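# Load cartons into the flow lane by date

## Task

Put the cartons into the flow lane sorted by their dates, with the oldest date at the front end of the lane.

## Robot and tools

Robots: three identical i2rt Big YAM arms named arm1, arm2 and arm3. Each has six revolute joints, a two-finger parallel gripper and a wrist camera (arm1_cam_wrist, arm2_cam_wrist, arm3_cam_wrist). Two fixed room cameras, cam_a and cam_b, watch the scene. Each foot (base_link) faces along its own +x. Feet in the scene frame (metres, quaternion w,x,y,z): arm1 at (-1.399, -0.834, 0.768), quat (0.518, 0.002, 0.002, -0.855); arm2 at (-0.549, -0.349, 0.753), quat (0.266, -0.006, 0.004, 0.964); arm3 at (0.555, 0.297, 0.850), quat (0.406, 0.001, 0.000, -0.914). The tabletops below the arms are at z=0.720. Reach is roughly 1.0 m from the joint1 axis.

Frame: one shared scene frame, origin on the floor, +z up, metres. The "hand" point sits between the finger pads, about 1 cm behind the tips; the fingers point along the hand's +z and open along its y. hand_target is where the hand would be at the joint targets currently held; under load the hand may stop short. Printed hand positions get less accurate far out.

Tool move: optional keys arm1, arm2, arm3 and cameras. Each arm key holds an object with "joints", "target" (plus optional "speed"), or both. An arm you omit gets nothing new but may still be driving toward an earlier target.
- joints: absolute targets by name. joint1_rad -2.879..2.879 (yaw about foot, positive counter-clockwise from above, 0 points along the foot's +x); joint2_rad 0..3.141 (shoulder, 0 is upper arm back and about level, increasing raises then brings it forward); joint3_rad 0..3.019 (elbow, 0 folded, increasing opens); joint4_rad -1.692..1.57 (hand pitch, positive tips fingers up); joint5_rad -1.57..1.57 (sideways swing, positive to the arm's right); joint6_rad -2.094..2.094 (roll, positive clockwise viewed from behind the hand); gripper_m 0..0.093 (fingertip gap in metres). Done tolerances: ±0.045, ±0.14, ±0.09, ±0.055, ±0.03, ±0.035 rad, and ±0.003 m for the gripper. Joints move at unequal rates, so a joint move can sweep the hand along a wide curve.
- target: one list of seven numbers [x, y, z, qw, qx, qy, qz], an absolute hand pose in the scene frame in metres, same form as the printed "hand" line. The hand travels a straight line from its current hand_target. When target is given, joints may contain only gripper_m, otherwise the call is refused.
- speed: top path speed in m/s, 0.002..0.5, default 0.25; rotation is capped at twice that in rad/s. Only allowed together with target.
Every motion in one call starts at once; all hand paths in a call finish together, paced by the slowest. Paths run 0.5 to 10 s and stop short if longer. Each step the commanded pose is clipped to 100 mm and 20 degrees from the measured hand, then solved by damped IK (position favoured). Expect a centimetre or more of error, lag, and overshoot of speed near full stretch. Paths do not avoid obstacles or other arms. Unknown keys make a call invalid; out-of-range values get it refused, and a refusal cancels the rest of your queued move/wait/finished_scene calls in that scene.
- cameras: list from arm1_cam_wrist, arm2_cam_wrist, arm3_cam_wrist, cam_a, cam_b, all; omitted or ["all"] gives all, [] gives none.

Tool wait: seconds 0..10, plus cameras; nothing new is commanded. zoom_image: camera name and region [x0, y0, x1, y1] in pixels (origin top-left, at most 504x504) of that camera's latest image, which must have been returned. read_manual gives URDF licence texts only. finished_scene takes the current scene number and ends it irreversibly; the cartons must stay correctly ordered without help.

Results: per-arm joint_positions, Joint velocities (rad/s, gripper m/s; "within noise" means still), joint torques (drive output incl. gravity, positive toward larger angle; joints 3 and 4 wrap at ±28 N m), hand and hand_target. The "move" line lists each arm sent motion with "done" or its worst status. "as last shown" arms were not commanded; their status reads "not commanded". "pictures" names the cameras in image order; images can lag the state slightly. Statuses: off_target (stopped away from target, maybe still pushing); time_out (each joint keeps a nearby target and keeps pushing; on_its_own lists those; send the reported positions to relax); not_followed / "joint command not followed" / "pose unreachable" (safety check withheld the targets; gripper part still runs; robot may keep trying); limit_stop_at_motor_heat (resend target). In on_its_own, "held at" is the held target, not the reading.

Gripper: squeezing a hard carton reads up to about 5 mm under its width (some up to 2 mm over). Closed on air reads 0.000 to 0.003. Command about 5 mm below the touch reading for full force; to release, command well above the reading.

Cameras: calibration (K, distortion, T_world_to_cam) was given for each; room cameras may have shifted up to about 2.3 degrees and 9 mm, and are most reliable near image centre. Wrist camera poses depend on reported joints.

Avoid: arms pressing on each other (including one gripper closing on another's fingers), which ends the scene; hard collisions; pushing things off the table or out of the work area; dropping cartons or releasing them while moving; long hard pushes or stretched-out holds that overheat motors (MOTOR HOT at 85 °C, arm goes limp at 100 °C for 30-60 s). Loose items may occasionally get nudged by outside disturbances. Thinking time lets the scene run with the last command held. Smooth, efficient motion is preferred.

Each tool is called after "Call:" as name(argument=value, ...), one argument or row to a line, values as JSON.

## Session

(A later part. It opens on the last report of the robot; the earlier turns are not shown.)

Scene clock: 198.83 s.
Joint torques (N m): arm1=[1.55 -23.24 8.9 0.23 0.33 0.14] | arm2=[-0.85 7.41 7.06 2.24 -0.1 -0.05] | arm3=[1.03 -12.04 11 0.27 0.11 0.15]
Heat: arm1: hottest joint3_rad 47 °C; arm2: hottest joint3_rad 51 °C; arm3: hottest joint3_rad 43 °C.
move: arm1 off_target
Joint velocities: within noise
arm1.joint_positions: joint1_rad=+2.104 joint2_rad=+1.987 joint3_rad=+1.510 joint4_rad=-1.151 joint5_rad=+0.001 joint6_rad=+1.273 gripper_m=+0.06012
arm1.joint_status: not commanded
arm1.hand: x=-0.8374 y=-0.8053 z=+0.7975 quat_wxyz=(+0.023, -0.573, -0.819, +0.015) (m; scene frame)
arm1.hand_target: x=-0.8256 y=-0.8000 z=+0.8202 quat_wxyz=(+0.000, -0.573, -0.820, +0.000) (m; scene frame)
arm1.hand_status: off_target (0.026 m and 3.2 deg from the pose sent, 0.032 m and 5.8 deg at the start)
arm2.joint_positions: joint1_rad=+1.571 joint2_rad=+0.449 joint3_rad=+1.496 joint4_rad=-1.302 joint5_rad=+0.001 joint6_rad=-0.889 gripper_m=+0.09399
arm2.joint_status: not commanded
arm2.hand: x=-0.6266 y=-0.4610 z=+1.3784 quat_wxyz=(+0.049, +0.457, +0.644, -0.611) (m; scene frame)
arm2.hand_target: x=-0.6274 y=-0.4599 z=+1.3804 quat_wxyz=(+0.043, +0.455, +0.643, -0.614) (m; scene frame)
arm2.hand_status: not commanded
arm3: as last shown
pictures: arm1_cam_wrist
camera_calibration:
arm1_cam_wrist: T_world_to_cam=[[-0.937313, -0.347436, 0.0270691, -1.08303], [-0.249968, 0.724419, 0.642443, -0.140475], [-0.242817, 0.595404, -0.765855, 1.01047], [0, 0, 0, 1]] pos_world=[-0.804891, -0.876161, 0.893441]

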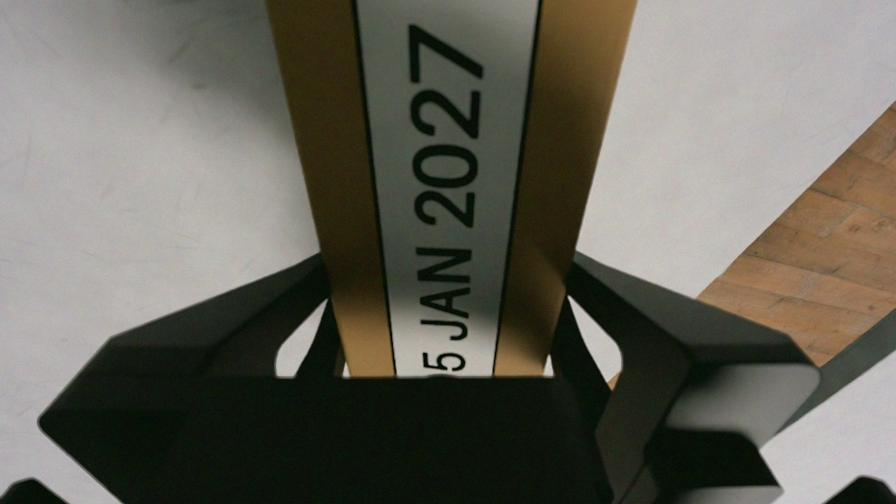

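Call:
move(
  arm1={"target": [-0.828, -0.798, 0.800, 0, 0.5729, 0.8196, 0], "speed": 0.1},
  cameras=[],
)

Call:
move(
  arm1={"target": [-0.828, -0.798, 0.787, 0, 0.5729, 0.8196, 0], "speed": 0.1},
  cameras=[],
)

Scene clock: 205.43 s.
Joint torques (N m): arm1=[1.9 -21.66 8.32 0.21 0.28 0.14] | arm2=[-0.79 7.47 7.06 2.22 -0.1 -0.05] | arm3=[0.97 -11.81 11.02 0.21 0.12 0.15]
Heat: arm1: hottest joint3_rad 46 °C; arm2: hottest joint3_rad 51 °C; arm3: hottest joint3_rad 43 °C.
move: arm1 off_target
Joint velocities: within noise
arm1.joint_positions: joint1_rad=+2.104 joint2_rad=+1.993 joint3_rad=+1.483 joint4_rad=-1.105 joint5_rad=+0.002 joint6_rad=+1.277 gripper_m=+0.06012
arm1.joint_status: not commanded
arm1.hand: x=-0.8380 y=-0.8055 z=+0.7847 quat_wxyz=(+0.018, -0.575, -0.818, +0.012) (m; scene frame)
arm1.hand_target: x=-0.8283 y=-0.7979 z=+0.8000 quat_wxyz=(+0.000, -0.573, -0.820, +0.000) (m; scene frame)
arm1.hand_status: off_target (0.020 m and 2.4 deg from the pose sent, 0.012 m and 3.2 deg at the start)
arm2, arm3: as last shown
pictures: none
No camera images: "cameras" was empty.

Scene clock: 206.40 s.
Joint torques (N m): arm1=[1.9 -20.84 7.98 0.35 0.13 0.11] | arm2=[-0.85 7.41 7.06 2.24 -0.1 -0.05] | arm3=[0.91 -11.69 11 0.25 0.14 0.15]
Heat: arm1: hottest joint3_rad 46 °C; arm2: hottest joint3_rad 51 °C; arm3: hottest joint3_rad 43 °C.
move: arm1 off_target
Joint velocities: within noise
arm1.joint_positions: joint1_rad=+2.104 joint2_rad=+1.995 joint3_rad=+1.475 joint4_rad=-1.080 joint5_rad=+0.006 joint6_rad=+1.284 gripper_m=+0.06012
arm1.joint_status: not commanded
arm1.hand: x=-0.8352 y=-0.8060 z=+0.7814 quat_wxyz=(+0.010, -0.577, -0.816, +0.008) (m; scene frame)
arm1.hand_target: x=-0.8281 y=-0.7979 z=+0.7871 quat_wxyz=(+0.000, -0.573, -0.820, +0.000) (m; scene frame)
arm1.hand_status: off_target (0.012 m and 1.6 deg from the pose sent, 0.013 m and 2.4 deg at the start)
arm2, arm3: as last shown
pictures: none
No camera images: "cameras" was empty.

Call:
move(
  arm1={"target": [-0.830, -0.799, 0.779, 0, 0.5729, 0.8196, 0], "speed": 0.1},
  cameras=[],
)

Call:
move(
  arm1={"joints": {"gripper_m": 0.094}},
  cameras=["arm1_cam_wrist"],
)

Scene clock: 210.47 s.
Joint torques (N m): arm1=[1.73 -20.31 7.46 0.73 -0.05 0.02] | arm2=[-0.85 7.47 7.06 2.25 -0.1 -0.05] | arm3=[1.08 -11.69 11 0.25 0.13 0.16]
Heat: arm1: hottest joint3_rad 46 °C; arm2: hottest joint3_rad 50 °C; arm3: hottest joint3_rad 43 °C.
move: arm1 done
Joint velocities: within noise
arm1.joint_positions: joint1_rad=+2.104 joint2_rad=+1.995 joint3_rad=+1.467 joint4_rad=-1.066 joint5_rad=+0.010 joint6_rad=+1.286 gripper_m=+0.06012
arm1.joint_status: not commanded
arm1.hand: x=-0.8354 y=-0.8067 z=+0.7788 quat_wxyz=(+0.006, -0.578, -0.816, +0.008) (m; scene frame)
arm1.hand_target: x=-0.8301 y=-0.7990 z=+0.7791 quat_wxyz=(+0.000, -0.573, -0.820, +0.000) (m; scene frame)
arm1.hand_status: done (0.009 m and 1.4 deg from the pose sent, 0.009 m and 1.6 deg at the start)
arm2, arm3: as last shown
pictures: none
No camera images: "cameras" was empty.

Scene clock: 211.10 s.
Joint torques (N m): arm1=[2.26 -20.48 7.62 0.44 0.1 0.03] | arm2=[-0.85 7.47 7.05 2.24 -0.1 -0.05] | arm3=[1.03 -11.75 11 0.32 0.12 0.15]
Heat: arm1: hottest joint3_rad 46 °C; arm2: hottest joint3_rad 50 °C; arm3: hottest joint3_rad 43 °C.
move: arm1 done
Joint velocities: within noise
arm1.joint_positions: joint1_rad=+2.104 joint2_rad=+1.995 joint3_rad=+1.465 joint4_rad=-1.060 joint5_rad=+0.007 joint6_rad=+1.286 gripper_m=+0.09375
arm1.joint_status: all done
arm1.hand: x=-0.8347 y=-0.8061 z=+0.7780 quat_wxyz=(+0.006, -0.578, -0.816, +0.006) (m; scene frame)
arm1.hand_target: x=-0.8302 y=-0.7990 z=+0.7791 quat_wxyz=(+0.000, -0.573, -0.820, +0.000) (m; scene frame)
arm1.hand_status: not commanded
arm2, arm3: as last shown
pictures: arm1_cam_wrist
camera_calibration:
arm1_cam_wrist: T_world_to_cam=[[-0.942236, -0.334827, -0.00907355, -1.04603], [-0.26564, 0.730488, 0.629145, -0.124556], [-0.204026, 0.595213, -0.777235, 1.03764], [0, 0, 0, 1]] pos_world=[-0.806983, -0.876869, 0.875365]

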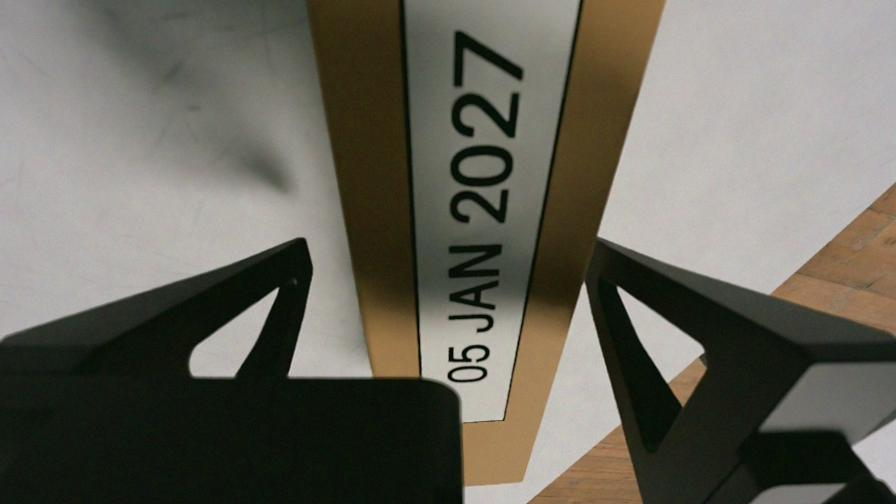

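Call:
move(
  arm1={"target": [-0.838, -0.802, 0.781, 0, 0.5729, 0.8196, 0], "speed": 0.1},
  cameras=["arm1_cam_wrist"],
)

Scene clock: 217.57 s.
Joint torques (N m): arm1=[1.49 -21.77 7.16 0.42 0.11 -0.02] | arm2=[-0.79 7.47 7.06 2.24 -0.1 -0.05] | arm3=[0.91 -11.69 10.99 0.28 0.13 0.15]
Heat: arm1: hottest joint3_rad 45 °C; arm2: hottest joint3_rad 50 °C; arm3: hottest joint3_rad 43 °C.
move: arm1 off_target
Joint velocities: within noise
arm1.joint_positions: joint1_rad=+2.104 joint2_rad=+1.995 joint3_rad=+1.441 joint4_rad=-1.052 joint5_rad=+0.007 joint6_rad=+1.286 gripper_m=+0.09386
arm1.joint_status: not commanded
arm1.hand: x=-0.8435 y=-0.8065 z=+0.7701 quat_wxyz=(+0.012, -0.578, -0.816, +0.011) (m; scene frame)
arm1.hand_target: x=-0.8381 y=-0.8020 z=+0.7810 quat_wxyz=(+0.000, -0.573, -0.820, +0.000) (m; scene frame)
arm1.hand_status: off_target (0.013 m and 2.0 deg from the pose sent, 0.006 m and 1.2 deg at the start)
arm2: as last shown
arm3.joint_positions: joint1_rad=+0.390 joint2_rad=+1.286 joint3_rad=+0.882 joint4_rad=-1.165 joint5_rad=+0.000 joint6_rad=+1.232 gripper_m=+0.09398
arm3.joint_status: not commanded
arm3.hand: x=+0.4418 y=-0.0152 z=+0.9668 quat_wxyz=(-0.001, -1.000, +0.003, -0.001) (m; scene frame)
arm3.hand_target: x=+0.4437 y=-0.0197 z=+0.9706 quat_wxyz=(-0.005, -1.000, +0.002, +0.001) (m; scene frame)
arm3.hand_status: not commanded
pictures: arm1_cam_wrist
camera_calibration:
arm1_cam_wrist: T_world_to_cam=[[-0.942218, -0.334936, 0.00662124, -1.06677], [-0.255394, 0.730965, 0.632823, -0.115473], [-0.216795, 0.594565, -0.774269, 1.01633], [0, 0, 0, 1]] pos_world=[-0.814281, -0.877169, 0.867052]

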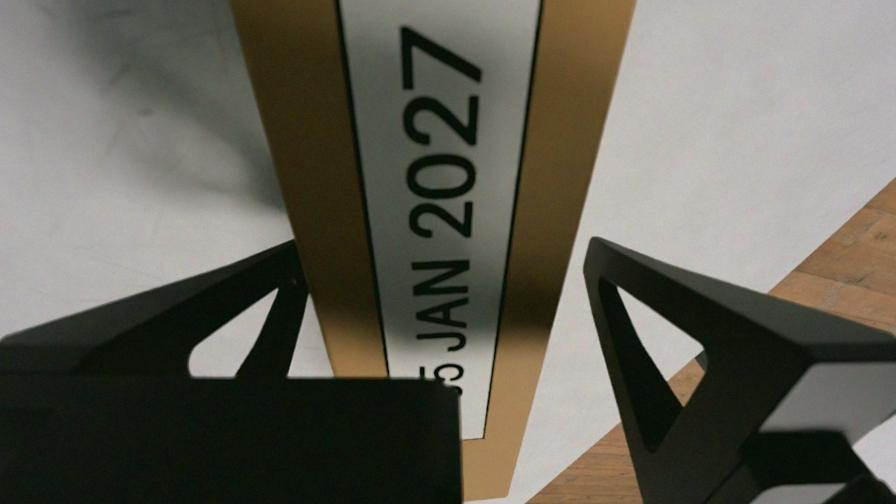

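Call:
move(
  arm1={"target": [-0.836, -0.802, 0.87, 0, 0.5729, 0.8196, 0], "speed": 0.15},
  cameras=["arm1_cam_wrist"],
)

Scene clock: 221.37 s.
Joint torques (N m): arm1=[1.55 -19.9 11.52 -0.36 0.13 -0.01] | arm2=[-0.85 7.47 7.06 2.24 -0.1 -0.05] | arm3=[1.14 -11.69 11.03 0.27 0.12 0.15]
Heat: arm1: hottest joint3_rad 45 °C; arm2: hottest joint3_rad 50 °C; arm3: hottest joint3_rad 43 °C.
move: arm1 off_target
Joint velocities: within noise
arm1.joint_positions: joint1_rad=+2.104 joint2_rad=+1.887 joint3_rad=+1.503 joint4_rad=-1.233 joint5_rad=+0.006 joint6_rad=+1.286 gripper_m=+0.09386
arm1.joint_status: not commanded
arm1.hand: x=-0.8525 y=-0.8073 z=+0.8494 quat_wxyz=(+0.017, -0.578, -0.816, +0.014) (m; scene frame)
arm1.hand_target: x=-0.8370 y=-0.8020 z=+0.8702 quat_wxyz=(+0.000, -0.573, -0.820, +0.000) (m; scene frame)
arm1.hand_status: off_target (0.027 m and 2.6 deg from the pose sent, 0.100 m and 2.0 deg at the start)
arm2, arm3: as last shown
pictures: arm1_cam_wrist
camera_calibration:
arm1_cam_wrist: T_world_to_cam=[[-0.942063, -0.334963, 0.017776, -1.08536], [-0.24788, 0.730892, 0.635887, -0.163653], [-0.225991, 0.594639, -0.771578, 1.06624], [0, 0, 0, 1]] pos_world=[-0.822079, -0.877969, 0.946044]

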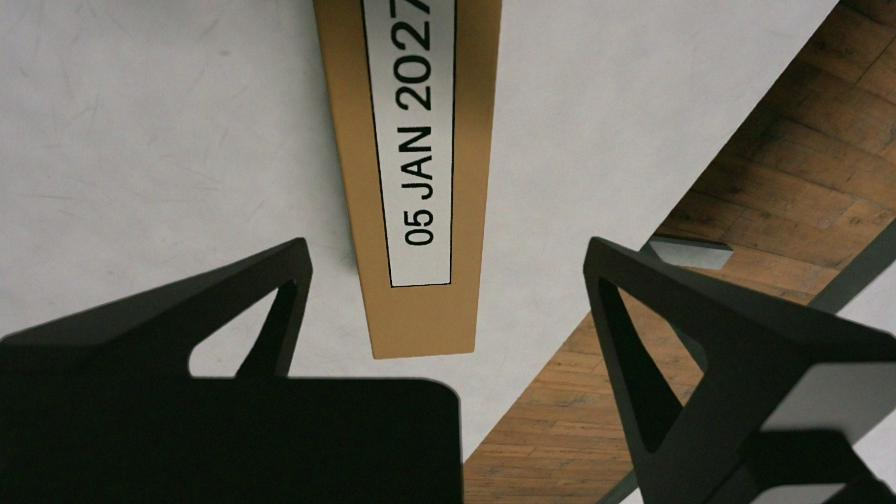

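Call:
move(
  arm1={"joints": {"joint1_rad": -0.25, "joint2_rad": 1.5, "joint3_rad": 1.42, "joint4_rad": -1.49, "joint5_rad": 0.0, "joint6_rad": -1.272}},
  arm2={"joints": {"joint1_rad": 1.547, "joint2_rad": 1.1, "joint3_rad": 1.35, "joint4_rad": -1.5, "joint5_rad": 0.0, "joint6_rad": -0.913}},
  cameras=["arm1_cam_wrist", "arm2_cam_wrist"],
)

Scene clock: 229.40 s.
Joint torques (N m): arm1=[0.26 -15.85 9.05 -0.27 -0.07 -0.06] | arm2=[-0.73 -5.54 9.85 0.57 -0.15 -0.1] | arm3=[1.03 -11.69 11 0.31 0.13 0.14]
Heat: arm1: hottest joint3_rad 46 °C; arm2: hottest joint3_rad 49 °C; arm3: hottest joint3_rad 43 °C.
move: arm1 done; arm2 done
Joint velocities: within noise
arm1.joint_positions: joint1_rad=-0.243 joint2_rad=+1.518 joint3_rad=+1.415 joint4_rad=-1.480 joint5_rad=+0.001 joint6_rad=-1.263 gripper_m=+0.09389
arm1.joint_status: all done
arm1.hand: x=-1.6954 y=-1.1690 z=+0.9922 quat_wxyz=(+0.000, -0.493, -0.870, -0.009) (m; scene frame)
arm1.hand_target: x=-1.6958 y=-1.1652 z=+1.0019 quat_wxyz=(+0.000, -0.493, -0.870, -0.003) (m; scene frame)
arm1.hand_status: not commanded
arm2.joint_positions: joint1_rad=+1.558 joint2_rad=+1.101 joint3_rad=+1.356 joint4_rad=-1.491 joint5_rad=+0.001 joint6_rad=-0.902 gripper_m=+0.09399
arm2.joint_status: all done
arm2.hand: x=-0.7422 y=-0.6522 z=+1.1177 quat_wxyz=(+0.016, +0.566, +0.807, -0.168) (m; scene frame)
arm2.hand_target: x=-0.7437 y=-0.6476 z=+1.1148 quat_wxyz=(+0.015, +0.566, +0.808, -0.162) (m; scene frame)
arm2.hand_status: not commanded
arm3: as last shown
pictures: arm1_cam_wrist, arm2_cam_wrist
camera_calibration:
arm1_cam_wrist: T_world_to_cam=[[-0.855689, -0.515845, -0.0412269, -2.00954], [-0.421895, 0.649268, 0.632815, -0.58645], [-0.299667, 0.558886, -0.773205, 1.03599], [0, 0, 0, 1]] pos_world=[-1.65651, -1.23485, 1.0893]
arm2_cam_wrist: T_world_to_cam=[[-0.915003, -0.302869, 0.266533, -1.17652], [-0.199626, 0.913976, 0.353265, 0.0611346], [-0.350598, 0.270032, -0.896752, 1.04115], [0, 0, 0, 1]] pos_world=[-0.699286, -0.69335, 1.22564]

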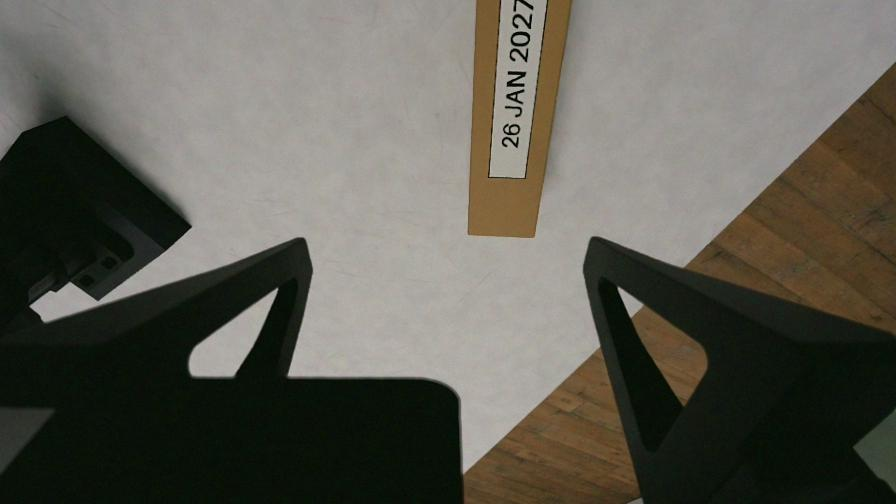

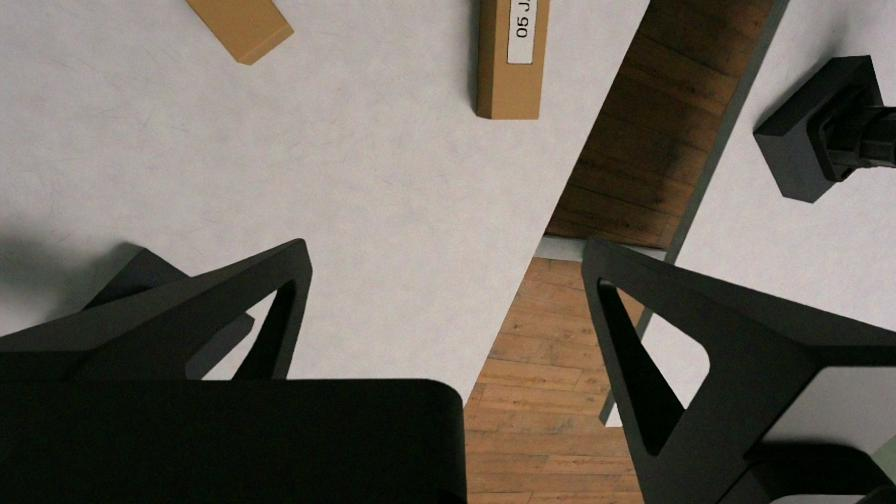

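Call:
move(
  arm1={"target": [-1.731, -1.183, 0.865, 0, 0.4917, 0.8708, 0]},
  arm2={"target": [-0.852, -0.835, 0.92, 0, 0.5736, 0.8192, 0]},
  cameras=["arm1_cam_wrist", "arm2_cam_wrist"],
)

Scene clock: 242.90 s.
Joint torques (N m): arm1=[-0.67 -15.79 8.12 0.5 -0.12 -0.06] | arm2=[0.26 -15.74 14.3 -0.34 -0.02 0.02] | arm3=[0.97 -11.63 11.07 0.25 0.12 0.15]
Heat: arm1: hottest joint3_rad 45 °C; arm2: hottest joint3_rad 50 °C; arm3: hottest joint3_rad 43 °C.
move: arm1 done; arm2 off_target
Joint velocities: within noise
arm1.joint_positions: joint1_rad=-0.263 joint2_rad=+1.677 joint3_rad=+1.261 joint4_rad=-1.163 joint5_rad=+0.000 joint6_rad=-1.295 gripper_m=+0.09389
arm1.joint_status: not commanded
arm1.hand: x=-1.7220 y=-1.1848 z=+0.8643 quat_wxyz=(-0.001, -0.488, -0.873, -0.007) (m; scene frame)
arm1.hand_target: x=-1.7309 y=-1.1829 z=+0.8650 quat_wxyz=(+0.000, -0.492, -0.871, +0.000) (m; scene frame)
arm1.hand_status: done (0.009 m and 1.0 deg from the pose sent, 0.133 m and 1.1 deg at the start)
arm2.joint_positions: joint1_rad=+1.558 joint2_rad=+1.853 joint3_rad=+1.641 joint4_rad=-1.401 joint5_rad=+0.012 joint6_rad=-0.902 gripper_m=+0.09399
arm2.joint_status: not commanded
arm2.hand: x=-0.8438 y=-0.8191 z=+0.9054 quat_wxyz=(+0.000, +0.573, +0.819, +0.018) (m; scene frame)
arm2.hand_target: x=-0.8514 y=-0.8342 z=+0.9203 quat_wxyz=(+0.000, +0.574, +0.819, -0.001) (m; scene frame)
arm2.hand_status: off_target (0.023 m and 2.1 deg from the pose sent, 0.291 m and 19.5 deg at the start)
arm3: as last shown
pictures: arm1_cam_wrist, arm2_cam_wrist
camera_calibration:
arm1_cam_wrist: T_world_to_cam=[[-0.849375, -0.526417, -0.0380326, -2.05021], [-0.428963, 0.646556, 0.630838, -0.520128], [-0.307494, 0.552132, -0.774982, 0.918027], [0, 0, 0, 1]] pos_world=[-1.68222, -1.24984, 0.961596]
arm2_cam_wrist: T_world_to_cam=[[-0.937593, -0.347337, -0.0165925, -1.06263], [-0.291459, 0.758942, 0.582287, -0.143498], [-0.189657, 0.550785, -0.812814, 1.15], [0, 0, 0, 1]] pos_world=[-0.820034, -0.893589, 1.00066]

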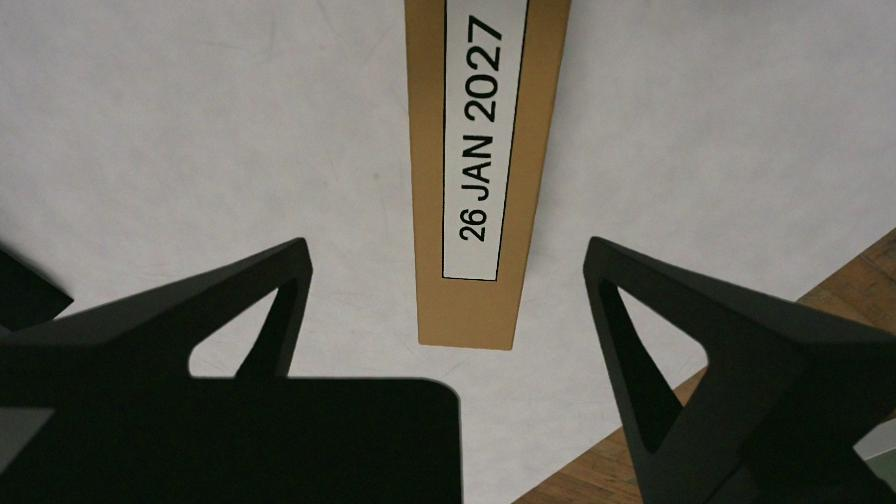

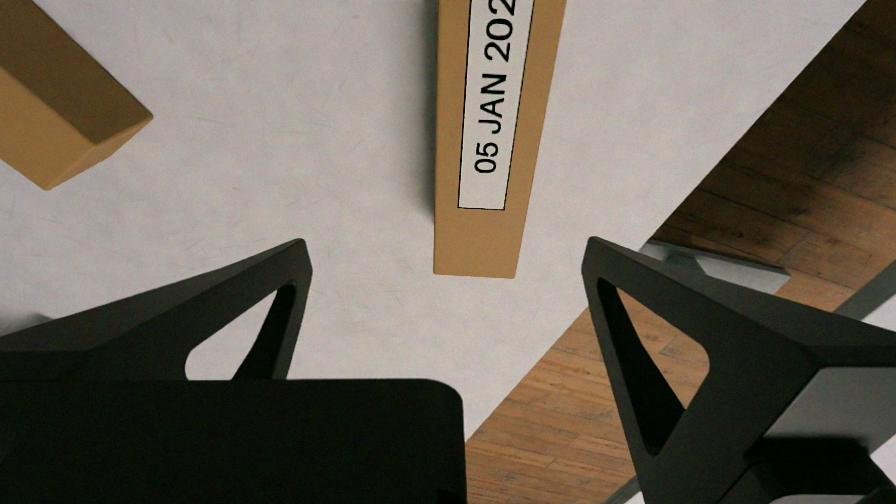

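Call:
move(
  arm1={"target": [-1.740, -1.187, 0.830, 0, 0.4924, 0.8704, 0]},
  arm2={"target": [-0.860, -0.862, 0.865, 0, 0.5821, 0.8131, 0]},
  cameras=["arm1_cam_wrist", "arm2_cam_wrist"],
)

Scene clock: 257.57 s.
Joint torques (N m): arm1=[-0.73 -16.62 7.84 0.49 -0.11 -0.07] | arm2=[0.73 -17.44 13.79 0.54 -0.05 0.11] | arm3=[0.91 -11.75 11.02 0.24 0.13 0.13]
Heat: arm1: hottest joint3_rad 44 °C; arm2: hottest joint3_rad 54 °C; arm3: hottest joint3_rad 43 °C.
move: arm1 done; arm2 off_target
Joint velocities: within noise
arm1.joint_positions: joint1_rad=-0.271 joint2_rad=+1.741 joint3_rad=+1.242 joint4_rad=-1.083 joint5_rad=+0.000 joint6_rad=-1.301 gripper_m=+0.09389
arm1.joint_status: not commanded
arm1.hand: x=-1.7307 y=-1.1887 z=+0.8284 quat_wxyz=(-0.001, -0.489, -0.872, -0.008) (m; scene frame)
arm1.hand_target: x=-1.7400 y=-1.1869 z=+0.8301 quat_wxyz=(+0.000, -0.492, -0.870, +0.000) (m; scene frame)
arm1.hand_status: done (0.010 m and 1.1 deg from the pose sent, 0.039 m and 1.0 deg at the start)
arm2.joint_positions: joint1_rad=+1.562 joint2_rad=+1.959 joint3_rad=+1.651 joint4_rad=-1.325 joint5_rad=+0.012 joint6_rad=-0.878 gripper_m=+0.09399
arm2.joint_status: not commanded
arm2.hand: x=-0.8524 y=-0.8388 z=+0.8498 quat_wxyz=(-0.001, +0.581, +0.813, +0.029) (m; scene frame)
arm2.hand_target: x=-0.8593 y=-0.8608 z=+0.8656 quat_wxyz=(+0.000, +0.582, +0.813, +0.000) (m; scene frame)
arm2.hand_status: off_target (0.029 m and 3.3 deg from the pose sent, 0.061 m and 2.4 deg at the start)
arm3: as last shown
pictures: arm1_cam_wrist, arm2_cam_wrist
camera_calibration:
arm1_cam_wrist: T_world_to_cam=[[-0.850302, -0.524757, -0.0402159, -2.05884], [-0.42872, 0.646309, 0.631256, -0.498914], [-0.305264, 0.553999, -0.774531, 0.895322], [0, 0, 0, 1]] pos_world=[-1.69122, -1.25395, 0.925599]
arm2_cam_wrist: T_world_to_cam=[[-0.944043, -0.328213, -0.032553, -1.05436], [-0.282467, 0.753595, 0.593555, -0.105052], [-0.17028, 0.569536, -0.804135, 1.13878], [0, 0, 0, 1]] pos_world=[-0.831119, -0.915461, 0.943761]

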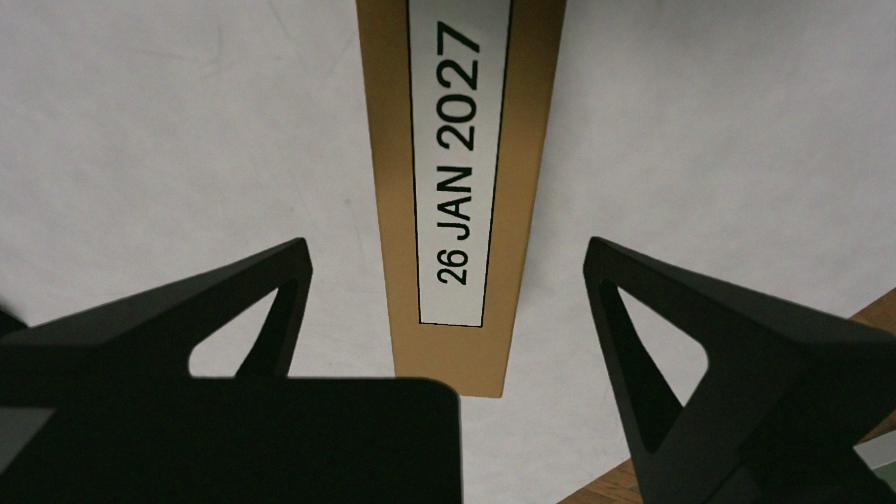

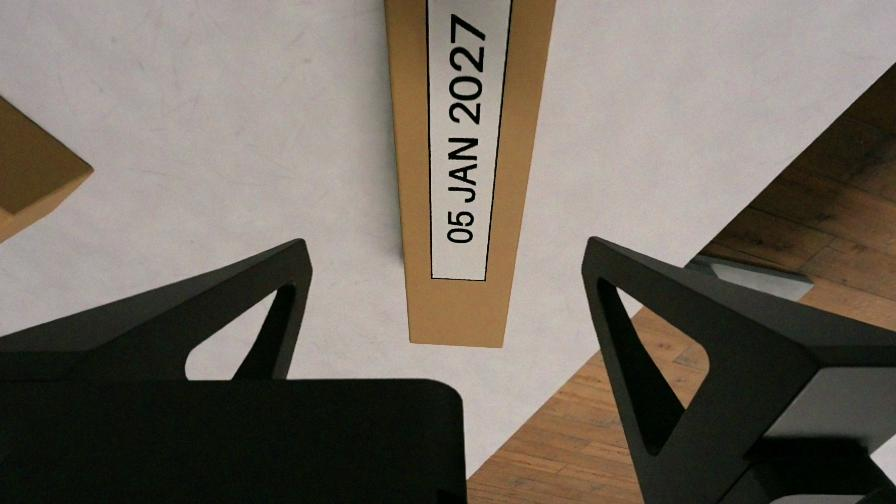

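Call:
move(
  arm1={"target": [-1.7425, -1.188, 0.798, 0, 0.4924, 0.8704, 0], "speed": 0.2},
  arm2={"target": [-0.859, -0.866, 0.825, 0, 0.5821, 0.8131, 0], "speed": 0.2},
  cameras=["arm1_cam_wrist", "arm2_cam_wrist"],
)

Scene clock: 265.97 s.
Joint torques (N m): arm1=[-0.79 -16.38 7.36 0.47 -0.11 -0.07] | arm2=[0.73 -17.14 10.5 0.68 -0.02 0.09] | arm3=[1.2 -11.81 10.99 0.25 0.11 0.16]
Heat: arm1: hottest joint3_rad 43 °C; arm2: hottest joint3_rad 57 °C; arm3: hottest joint3_rad 43 °C.
move: arm1 done; arm2 off_target
Joint velocities: within noise
arm1.joint_positions: joint1_rad=-0.272 joint2_rad=+1.789 joint3_rad=+1.215 joint4_rad=-1.007 joint5_rad=+0.000 joint6_rad=-1.303 gripper_m=+0.09389
arm1.joint_status: not commanded
arm1.hand: x=-1.7332 y=-1.1901 z=+0.7974 quat_wxyz=(-0.001, -0.489, -0.872, -0.007) (m; scene frame)
arm1.hand_target: x=-1.7424 y=-1.1878 z=+0.7980 quat_wxyz=(+0.000, -0.492, -0.870, +0.000) (m; scene frame)
arm1.hand_status: done (0.010 m and 1.0 deg from the pose sent, 0.033 m and 1.1 deg at the start)
arm2.joint_positions: joint1_rad=+1.566 joint2_rad=+1.991 joint3_rad=+1.651 joint4_rad=-1.240 joint5_rad=+0.012 joint6_rad=-0.874 gripper_m=+0.09399
arm2.joint_status: not commanded
arm2.hand: x=-0.8604 y=-0.8566 z=+0.8311 quat_wxyz=(+0.001, +0.582, +0.813, +0.003) (m; scene frame)
arm2.hand_target: x=-0.8589 y=-0.8658 z=+0.8250 quat_wxyz=(+0.000, +0.582, +0.813, +0.000) (m; scene frame)
arm2.hand_status: off_target (0.011 m and 0.3 deg from the pose sent, 0.037 m and 3.3 deg at the start)
arm3: as last shown
pictures: arm1_cam_wrist, arm2_cam_wrist
camera_calibration:
arm1_cam_wrist: T_world_to_cam=[[-0.849955, -0.525451, -0.0384455, -2.06459], [-0.428431, 0.646858, 0.63089, -0.477983], [-0.306632, 0.552699, -0.77492, 0.867725], [0, 0, 0, 1]] pos_world=[-1.69352, -1.25524, 0.894597]
arm2_cam_wrist: T_world_to_cam=[[-0.944758, -0.327672, 0.00793489, -1.10213], [-0.265695, 0.77979, 0.566862, -0.0236789], [-0.191933, 0.53344, -0.823774, 1.09933], [0, 0, 0, 1]] pos_world=[-0.836542, -0.929097, 0.927764]

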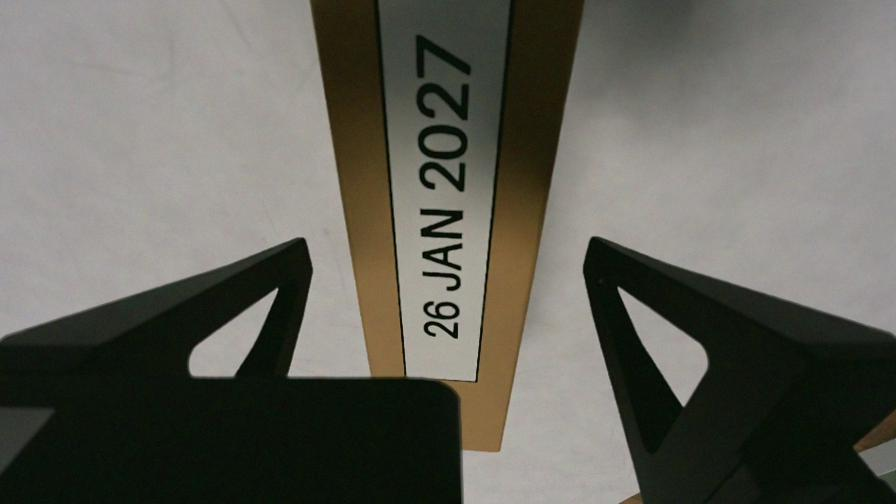

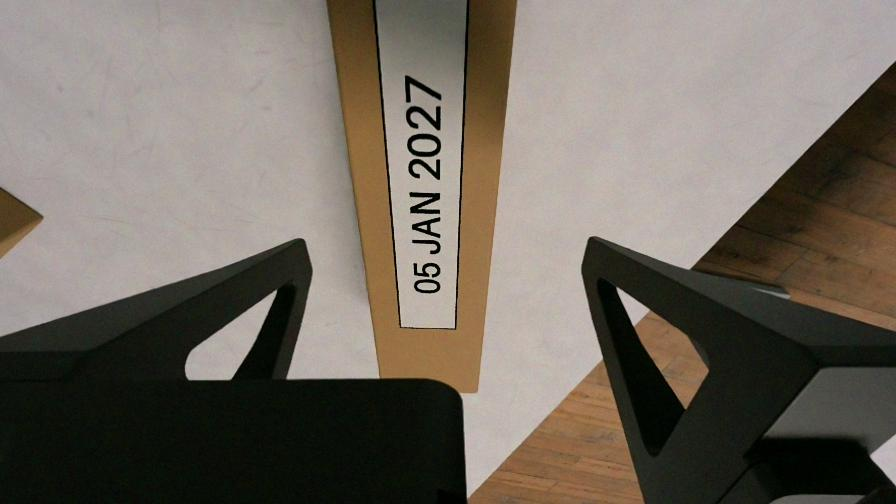

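Call:
move(
  arm1={"target": [-1.7415, -1.188, 0.776, 0, 0.4924, 0.8704, 0], "speed": 0.2},
  arm2={"target": [-0.851, -0.863, 0.795, 0, 0.5821, 0.8131, 0], "speed": 0.2},
  cameras=["arm1_cam_wrist", "arm2_cam_wrist"],
)

Scene clock: 271.90 s.
Joint torques (N m): arm1=[-0.67 -16.73 7.01 0.49 -0.11 -0.05] | arm2=[0.67 -17.55 7.75 0.77 -0.03 0.08] | arm3=[0.97 -11.75 10.99 0.25 0.12 0.13]
Heat: arm1: hottest joint3_rad 43 °C; arm2: hottest joint3_rad 56 °C; arm3: hottest joint3_rad 43 °C.
move: arm1 done; arm2 off_target
Joint velocities: within noise
arm1.joint_positions: joint1_rad=-0.272 joint2_rad=+1.818 joint3_rad=+1.194 joint4_rad=-0.952 joint5_rad=+0.000 joint6_rad=-1.303 gripper_m=+0.09389
arm1.joint_status: not commanded
arm1.hand: x=-1.7335 y=-1.1904 z=+0.7771 quat_wxyz=(+0.000, -0.489, -0.872, -0.005) (m; scene frame)
arm1.hand_target: x=-1.7415 y=-1.1878 z=+0.7760 quat_wxyz=(+0.000, -0.492, -0.870, +0.000) (m; scene frame)
arm1.hand_status: done (0.008 m and 0.8 deg from the pose sent, 0.023 m and 1.0 deg at the start)
arm2.joint_positions: joint1_rad=+1.575 joint2_rad=+2.002 joint3_rad=+1.620 joint4_rad=-1.165 joint5_rad=+0.012 joint6_rad=-0.866 gripper_m=+0.09399
arm2.joint_status: not commanded
arm2.hand: x=-0.8586 y=-0.8647 z=+0.8137 quat_wxyz=(+0.002, +0.581, +0.814, -0.014) (m; scene frame)
arm2.hand_target: x=-0.8509 y=-0.8627 z=+0.7954 quat_wxyz=(+0.000, +0.582, +0.813, +0.000) (m; scene frame)
arm2.hand_status: off_target (0.020 m and 1.6 deg from the pose sent, 0.038 m and 0.3 deg at the start)
arm3: as last shown
pictures: arm1_cam_wrist, arm2_cam_wrist
camera_calibration:
arm1_cam_wrist: T_world_to_cam=[[-0.850068, -0.525549, -0.0343955, -2.06917], [-0.426621, 0.648814, 0.630107, -0.459159], [-0.308836, 0.550307, -0.775746, 0.846079], [0, 0, 0, 1]] pos_world=[-1.69352, -1.25514, 0.874492]
arm2_cam_wrist: T_world_to_cam=[[-0.944172, -0.327764, 0.0333084, -1.12307], [-0.256694, 0.795262, 0.549242, 0.0283237], [-0.206511, 0.510029, -0.834999, 1.06601], [0, 0, 0, 1]] pos_world=[-0.832956, -0.934321, 0.911967]

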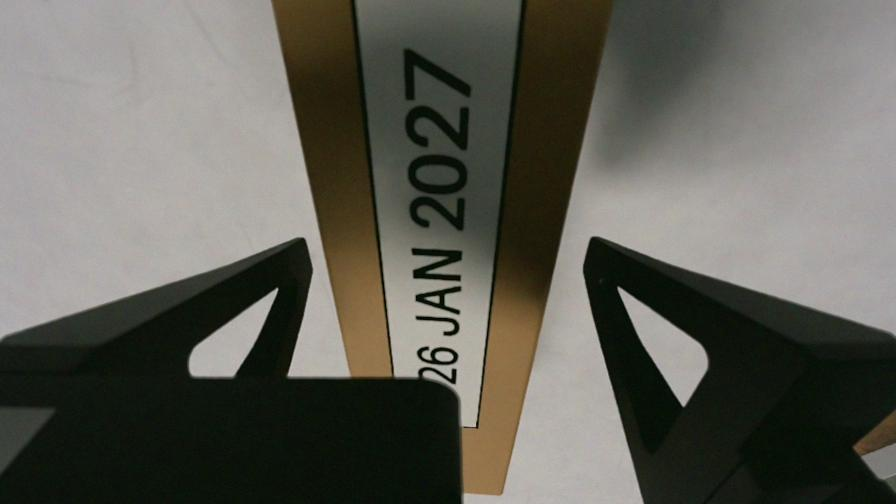

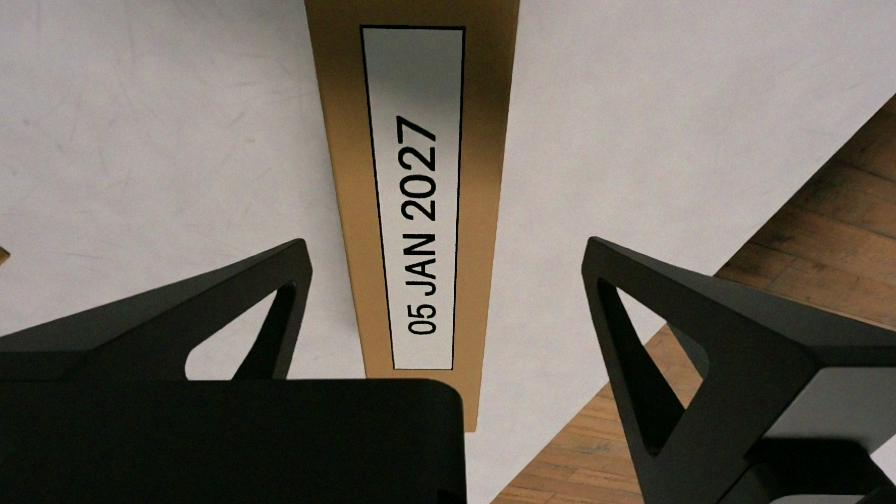

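Call:
move(
  arm1={"joints": {"gripper_m": 0.052}},
  arm2={"target": [-0.8445, -0.850, 0.783, 0, 0.5821, 0.8131, 0], "speed": 0.2},
  cameras=["arm2_cam_wrist"],
)

Scene clock: 277.83 s.
Joint torques (N m): arm1=[-0.67 -16.79 7.09 0.47 -0.07 -0.04] | arm2=[0.56 -18.02 7.6 0.66 -0.03 0.08] | arm3=[0.97 -11.52 11.04 0.27 0.13 0.15]
Heat: arm1: hottest joint3_rad 43 °C; arm2: hottest joint3_rad 55 °C; arm3: hottest joint3_rad 43 °C.
move: arm1 off_target; arm2 done
Joint velocities: within noise
arm1.joint_positions: joint1_rad=-0.272 joint2_rad=+1.818 joint3_rad=+1.193 joint4_rad=-0.952 joint5_rad=-0.001 joint6_rad=-1.304 gripper_m=+0.05997
arm1.joint_status: gripper_m off_target (ended at +0.06000, target +0.05200)
arm1.hand: x=-1.7331 y=-1.1902 z=+0.7768 quat_wxyz=(-0.001, -0.488, -0.873, -0.006) (m; scene frame)
arm1.hand_target: x=-1.7414 y=-1.1879 z=+0.7760 quat_wxyz=(+0.000, -0.492, -0.870, +0.000) (m; scene frame)
arm1.hand_status: not commanded
arm2.joint_positions: joint1_rad=+1.575 joint2_rad=+2.002 joint3_rad=+1.552 joint4_rad=-1.117 joint5_rad=+0.012 joint6_rad=-0.866 gripper_m=+0.09399
arm2.joint_status: not commanded
arm2.hand: x=-0.8507 y=-0.8521 z=+0.7901 quat_wxyz=(+0.001, +0.581, +0.814, -0.005) (m; scene frame)
arm2.hand_target: x=-0.8445 y=-0.8500 z=+0.7831 quat_wxyz=(+0.000, +0.582, +0.813, +0.000) (m; scene frame)
arm2.hand_status: done (0.010 m and 0.5 deg from the pose sent, 0.037 m and 1.6 deg at the start)
arm3: as last shown
pictures: arm2_cam_wrist
camera_calibration:
arm2_cam_wrist: T_world_to_cam=[[-0.944351, -0.328387, 0.0190653, -1.1002], [-0.26214, 0.786323, 0.559446, 0.0129884], [-0.198706, 0.523315, -0.828648, 1.05444], [0, 0, 0, 1]] pos_world=[-0.826049, -0.923308, 0.887466]

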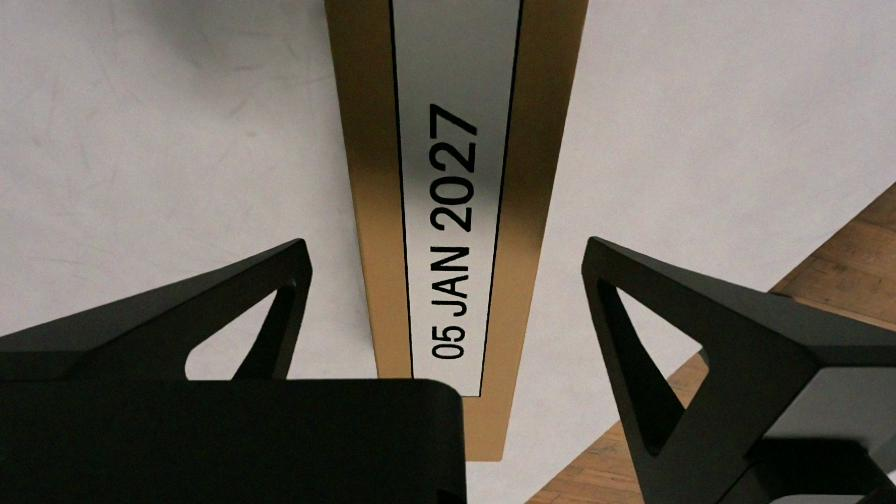

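Call:
move(
  arm1={"target": [-1.725, -1.178, 0.87, 0, 0.4924, 0.8704, 0], "speed": 0.15},
  arm2={"target": [-0.8445, -0.850, 0.757, 0, 0.5821, 0.8131, 0], "speed": 0.1},
  cameras=["arm2_cam_wrist"],
)

Scene clock: 282.00 s.
Joint torques (N m): arm1=[0.15 -17.85 11.34 -0.47 -0.07 0.06] | arm2=[0.56 -16.44 7.51 0.8 -0.02 0.07] | arm3=[1.08 -11.81 11.02 0.28 0.11 0.14]
Heat: arm1: hottest joint3_rad 43 °C; arm2: hottest joint3_rad 55 °C; arm3: hottest joint3_rad 43 °C.
move: arm1 off_target; arm2 off_target
Joint velocities: within noise
arm1.joint_positions: joint1_rad=-0.272 joint2_rad=+1.680 joint3_rad=+1.193 joint4_rad=-1.144 joint5_rad=-0.001 joint6_rad=-1.304 gripper_m=+0.05997
arm1.joint_status: not commanded
arm1.hand: x=-1.7091 y=-1.1648 z=+0.8405 quat_wxyz=(-0.007, -0.488, -0.872, -0.032) (m; scene frame)
arm1.hand_target: x=-1.7241 y=-1.1770 z=+0.8701 quat_wxyz=(+0.000, -0.492, -0.870, +0.000) (m; scene frame)
arm1.hand_status: off_target (0.036 m and 3.8 deg from the pose sent, 0.094 m and 0.8 deg at the start)
arm2.joint_positions: joint1_rad=+1.575 joint2_rad=+2.011 joint3_rad=+1.527 joint4_rad=-1.061 joint5_rad=+0.012 joint6_rad=-0.866 gripper_m=+0.09399
arm2.joint_status: not commanded
arm2.hand: x=-0.8517 y=-0.8541 z=+0.7766 quat_wxyz=(+0.002, +0.581, +0.813, -0.015) (m; scene frame)
arm2.hand_target: x=-0.8443 y=-0.8496 z=+0.7576 quat_wxyz=(+0.000, +0.582, +0.813, +0.000) (m; scene frame)
arm2.hand_status: off_target (0.021 m and 1.8 deg from the pose sent, 0.034 m and 0.5 deg at the start)
arm3.joint_positions: joint1_rad=+0.390 joint2_rad=+1.286 joint3_rad=+0.882 joint4_rad=-1.165 joint5_rad=+0.000 joint6_rad=+1.232 gripper_m=+0.09398
arm3.joint_status: not commanded
arm3.hand: x=+0.4418 y=-0.0152 z=+0.9668 quat_wxyz=(-0.001, -1.000, +0.003, -0.001) (m; scene frame)
arm3.hand_target: x=+0.4437 y=-0.0197 z=+0.9706 quat_wxyz=(-0.005, -1.000, +0.002, +0.001) (m; scene frame)
arm3.hand_status: not commanded
pictures: arm2_cam_wrist
camera_calibration:
arm2_cam_wrist: T_world_to_cam=[[-0.944137, -0.327651, 0.0353486, -1.11334], [-0.255916, 0.796527, 0.54777, 0.0448991], [-0.207633, 0.508124, -0.835882, 1.02922], [0, 0, 0, 1]] pos_world=[-0.825958, -0.923523, 0.875068]

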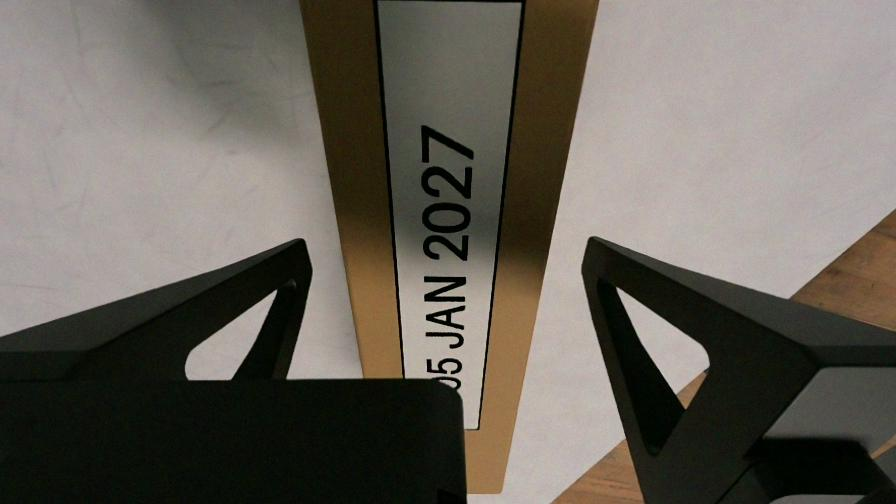

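Call:
move(
  arm1={"joints": {"joint1_rad": 0.9, "joint2_rad": 1.4, "joint3_rad": 1.4, "joint4_rad": -1.57, "joint5_rad": 0.0, "joint6_rad": 0.07}},
  arm2={"target": [-0.843, -0.847, 0.740, 0, 0.5821, 0.8131, 0], "speed": 0.1},
  cameras=["arm2_cam_wrist"],
)

Scene clock: 287.57 s.
Joint torques (N m): arm1=[1.38 -15.27 11.43 -0.35 0.16 0.12] | arm2=[0.56 -16.62 7.39 0.79 -0.03 0.07] | arm3=[1.03 -11.63 11.06 0.29 0.12 0.17]
Heat: arm1: hottest joint3_rad 44 °C; arm2: hottest joint3_rad 54 °C; arm3: hottest joint3_rad 44 °C.
move: arm1 done; arm2 off_target
Joint velocities: within noise
arm1.joint_positions: joint1_rad=+0.892 joint2_rad=+1.429 joint3_rad=+1.364 joint4_rad=-1.559 joint5_rad=-0.002 joint6_rad=+0.061 gripper_m=+0.05997
arm1.joint_status: all done
arm1.hand: x=-1.2382 y=-1.2055 z=+1.0109 quat_wxyz=(+0.022, -0.573, -0.819, -0.017) (m; scene frame)
arm1.hand_target: x=-1.2343 y=-1.2070 z=+1.0354 quat_wxyz=(+0.000, -0.574, -0.819, -0.003) (m; scene frame)
arm1.hand_status: not commanded
arm2.joint_positions: joint1_rad=+1.575 joint2_rad=+2.028 joint3_rad=+1.501 joint4_rad=-1.020 joint5_rad=+0.012 joint6_rad=-0.866 gripper_m=+0.09399
arm2.joint_status: not commanded
arm2.hand: x=-0.8498 y=-0.8514 z=+0.7581 quat_wxyz=(+0.002, +0.581, +0.814, -0.014) (m; scene frame)
arm2.hand_target: x=-0.8428 y=-0.8467 z=+0.7404 quat_wxyz=(+0.000, +0.582, +0.813, +0.000) (m; scene frame)
arm2.hand_status: off_target (0.020 m and 1.6 deg from the pose sent, 0.038 m and 1.8 deg at the start)
arm3: as last shown
pictures: arm2_cam_wrist
camera_calibration:
arm2_cam_wrist: T_world_to_cam=[[-0.944172, -0.327764, 0.0333084, -1.10855], [-0.256694, 0.795262, 0.549242, 0.0505435], [-0.206511, 0.510029, -0.834999, 1.01462], [0, 0, 0, 1]] pos_world=[-0.824156, -0.921021, 0.856367]

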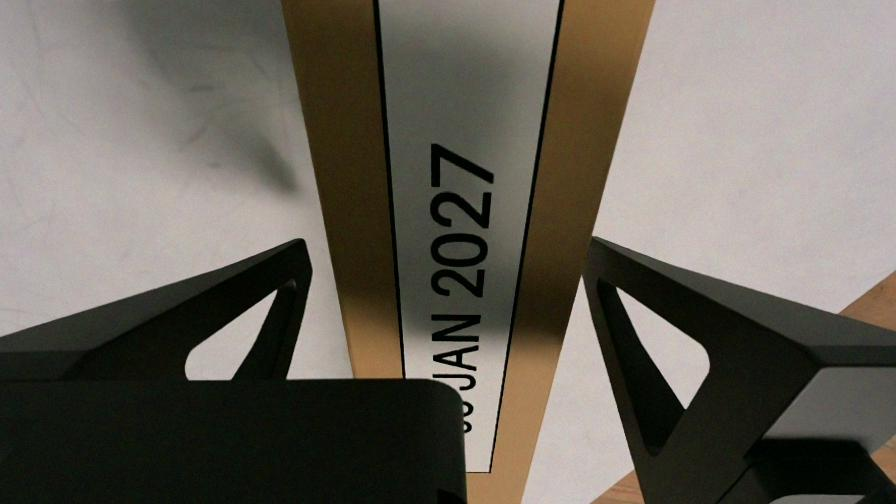

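Call:
move(
  arm2={"joints": {"gripper_m": 0.052}},
  cameras=[],
)

Call:
move(
  arm2={"target": [-0.815, -0.785, 0.85, 0, 0.5821, 0.8131, 0], "speed": 0.2},
  cameras=["arm2_cam_wrist"],
)

Scene clock: 290.93 s.
Joint torques (N m): arm1=[1.32 -15.38 11.41 -0.35 0.16 0.13] | arm2=[0.44 -16.67 7.42 0.65 -0.12 0.05] | arm3=[1.14 -11.81 11.03 0.23 0.12 0.15]
Heat: arm1: hottest joint3_rad 44 °C; arm2: hottest joint3_rad 54 °C; arm3: hottest joint3_rad 44 °C.
move: arm2 off_target
Joint velocities: within noise
arm1, arm3: as last shown
arm2.joint_positions: joint1_rad=+1.575 joint2_rad=+2.028 joint3_rad=+1.501 joint4_rad=-1.017 joint5_rad=+0.015 joint6_rad=-0.864 gripper_m=+0.06063
arm2.joint_status: gripper_m off_target (ended at +0.06066, target +0.05200)
arm2.hand: x=-0.8505 y=-0.8518 z=+0.7581 quat_wxyz=(+0.001, +0.582, +0.813, -0.015) (m; scene frame)
arm2.hand_target: x=-0.8428 y=-0.8467 z=+0.7404 quat_wxyz=(+0.000, +0.582, +0.813, +0.000) (m; scene frame)
arm2.hand_status: not commanded
pictures: none
No camera images: "cameras" was empty.

Scene clock: 292.40 s.
Joint torques (N m): arm1=[1.32 -15.33 11.43 -0.34 0.16 0.12] | arm2=[-0.32 -15.91 8.92 -0.12 -0.11 -0.06] | arm3=[1.03 -11.58 11.02 0.28 0.12 0.13]
Heat: arm1: hottest joint3_rad 44 °C; arm2: hottest joint3_rad 53 °C; arm3: hottest joint3_rad 44 °C.
move: arm2 done
Joint velocities: within noise
arm1, arm3: as last shown
arm1.joint_positions: joint1_rad=+0.892 joint2_rad=+1.429 joint3_rad=+1.364 joint4_rad=-1.559 joint5_rad=-0.002 joint6_rad=+0.062 gripper_m=+0.05997
arm2.joint_positions: joint1_rad=+1.575 joint2_rad=+1.772 joint3_rad=+1.366 joint4_rad=-1.166 joint5_rad=+0.014 joint6_rad=-0.864 gripper_m=+0.06063
arm2.joint_status: not commanded
arm2.hand: x=-0.8145 y=-0.7889 z=+0.8468 quat_wxyz=(+0.000, +0.582, +0.813, -0.002) (m; scene frame)
arm2.hand_target: x=-0.8149 y=-0.7850 z=+0.8500 quat_wxyz=(+0.000, +0.582, +0.813, +0.000) (m; scene frame)
arm2.hand_status: done (0.005 m and 0.2 deg from the pose sent, 0.119 m and 1.8 deg at the start)
pictures: arm2_cam_wrist
camera_calibration:
arm2_cam_wrist: T_world_to_cam=[[-0.94496, -0.326812, 0.0156117, -1.04271], [-0.261587, 0.783303, 0.563922, -0.064634], [-0.196525, 0.5288, -0.825681, 1.07916], [0, 0, 0, 1]] pos_world=[-0.790147, -0.860801, 0.943767]

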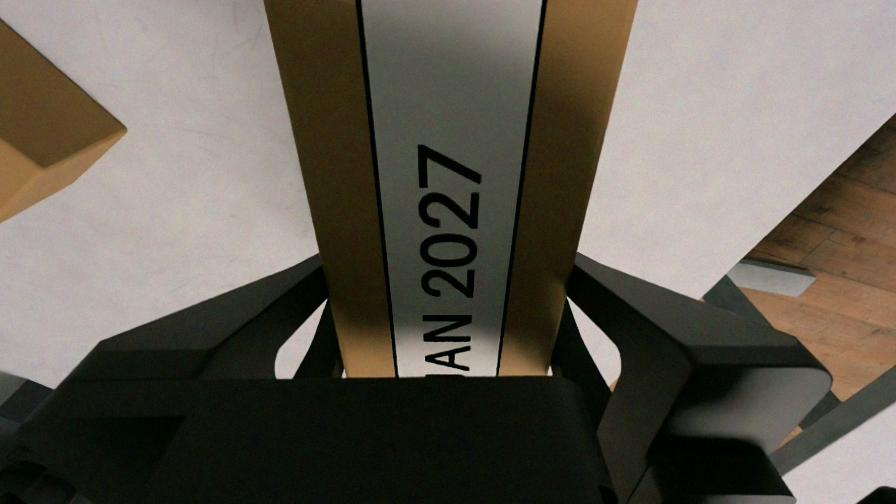

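Call:
move(
  arm2={"joints": {"joint1_rad": -1.82, "joint2_rad": 1.352, "joint3_rad": 1.153, "joint4_rad": -1.362, "joint5_rad": 0.0, "joint6_rad": 0.78}},
  cameras=["arm2_cam_wrist"],
)

Scene clock: 298.70 s.
Joint torques (N m): arm1=[1.38 -15.33 11.43 -0.36 0.16 0.12] | arm2=[-0.44 -11.46 9.37 -0.13 -0.01 0.08] | arm3=[0.91 -11.75 11.02 0.23 0.12 0.14]
Heat: arm1: hottest joint3_rad 44 °C; arm2: hottest joint3_rad 53 °C; arm3: hottest joint3_rad 44 °C.
move: arm2 done
Joint velocities: within noise
arm1, arm3: as last shown
arm2.joint_positions: joint1_rad=-1.817 joint2_rad=+1.376 joint3_rad=+1.157 joint4_rad=-1.353 joint5_rad=+0.001 joint6_rad=+0.770 gripper_m=+0.06063
arm2.joint_status: all done
arm2.hand: x=-0.2758 y=-0.0733 z=+0.9389 quat_wxyz=(-0.005, +0.008, -1.000, +0.007) (m; scene frame)
arm2.hand_target: x=-0.2786 y=-0.0774 z=+0.9460 quat_wxyz=(-0.008, +0.001, -1.000, +0.002) (m; scene frame)
arm2.hand_status: not commanded
pictures: arm2_cam_wrist
camera_calibration:
arm2_cam_wrist: T_world_to_cam=[[0.0196037, -0.999459, 0.0263941, -0.0945164], [-0.830236, -0.00156421, 0.55741, -0.744458], [-0.557067, -0.0328406, -0.829818, 0.745953], [0, 0, 0, 1]] pos_world=[-0.200677, -0.0711322, 1.03647]

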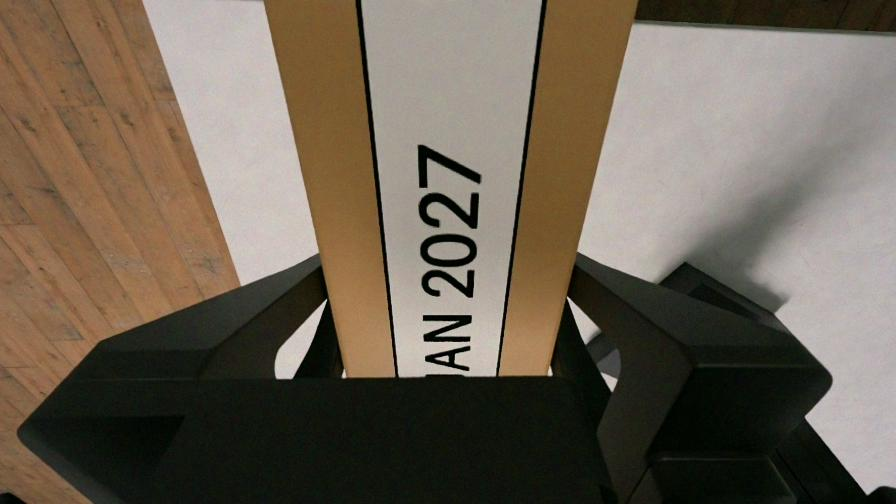

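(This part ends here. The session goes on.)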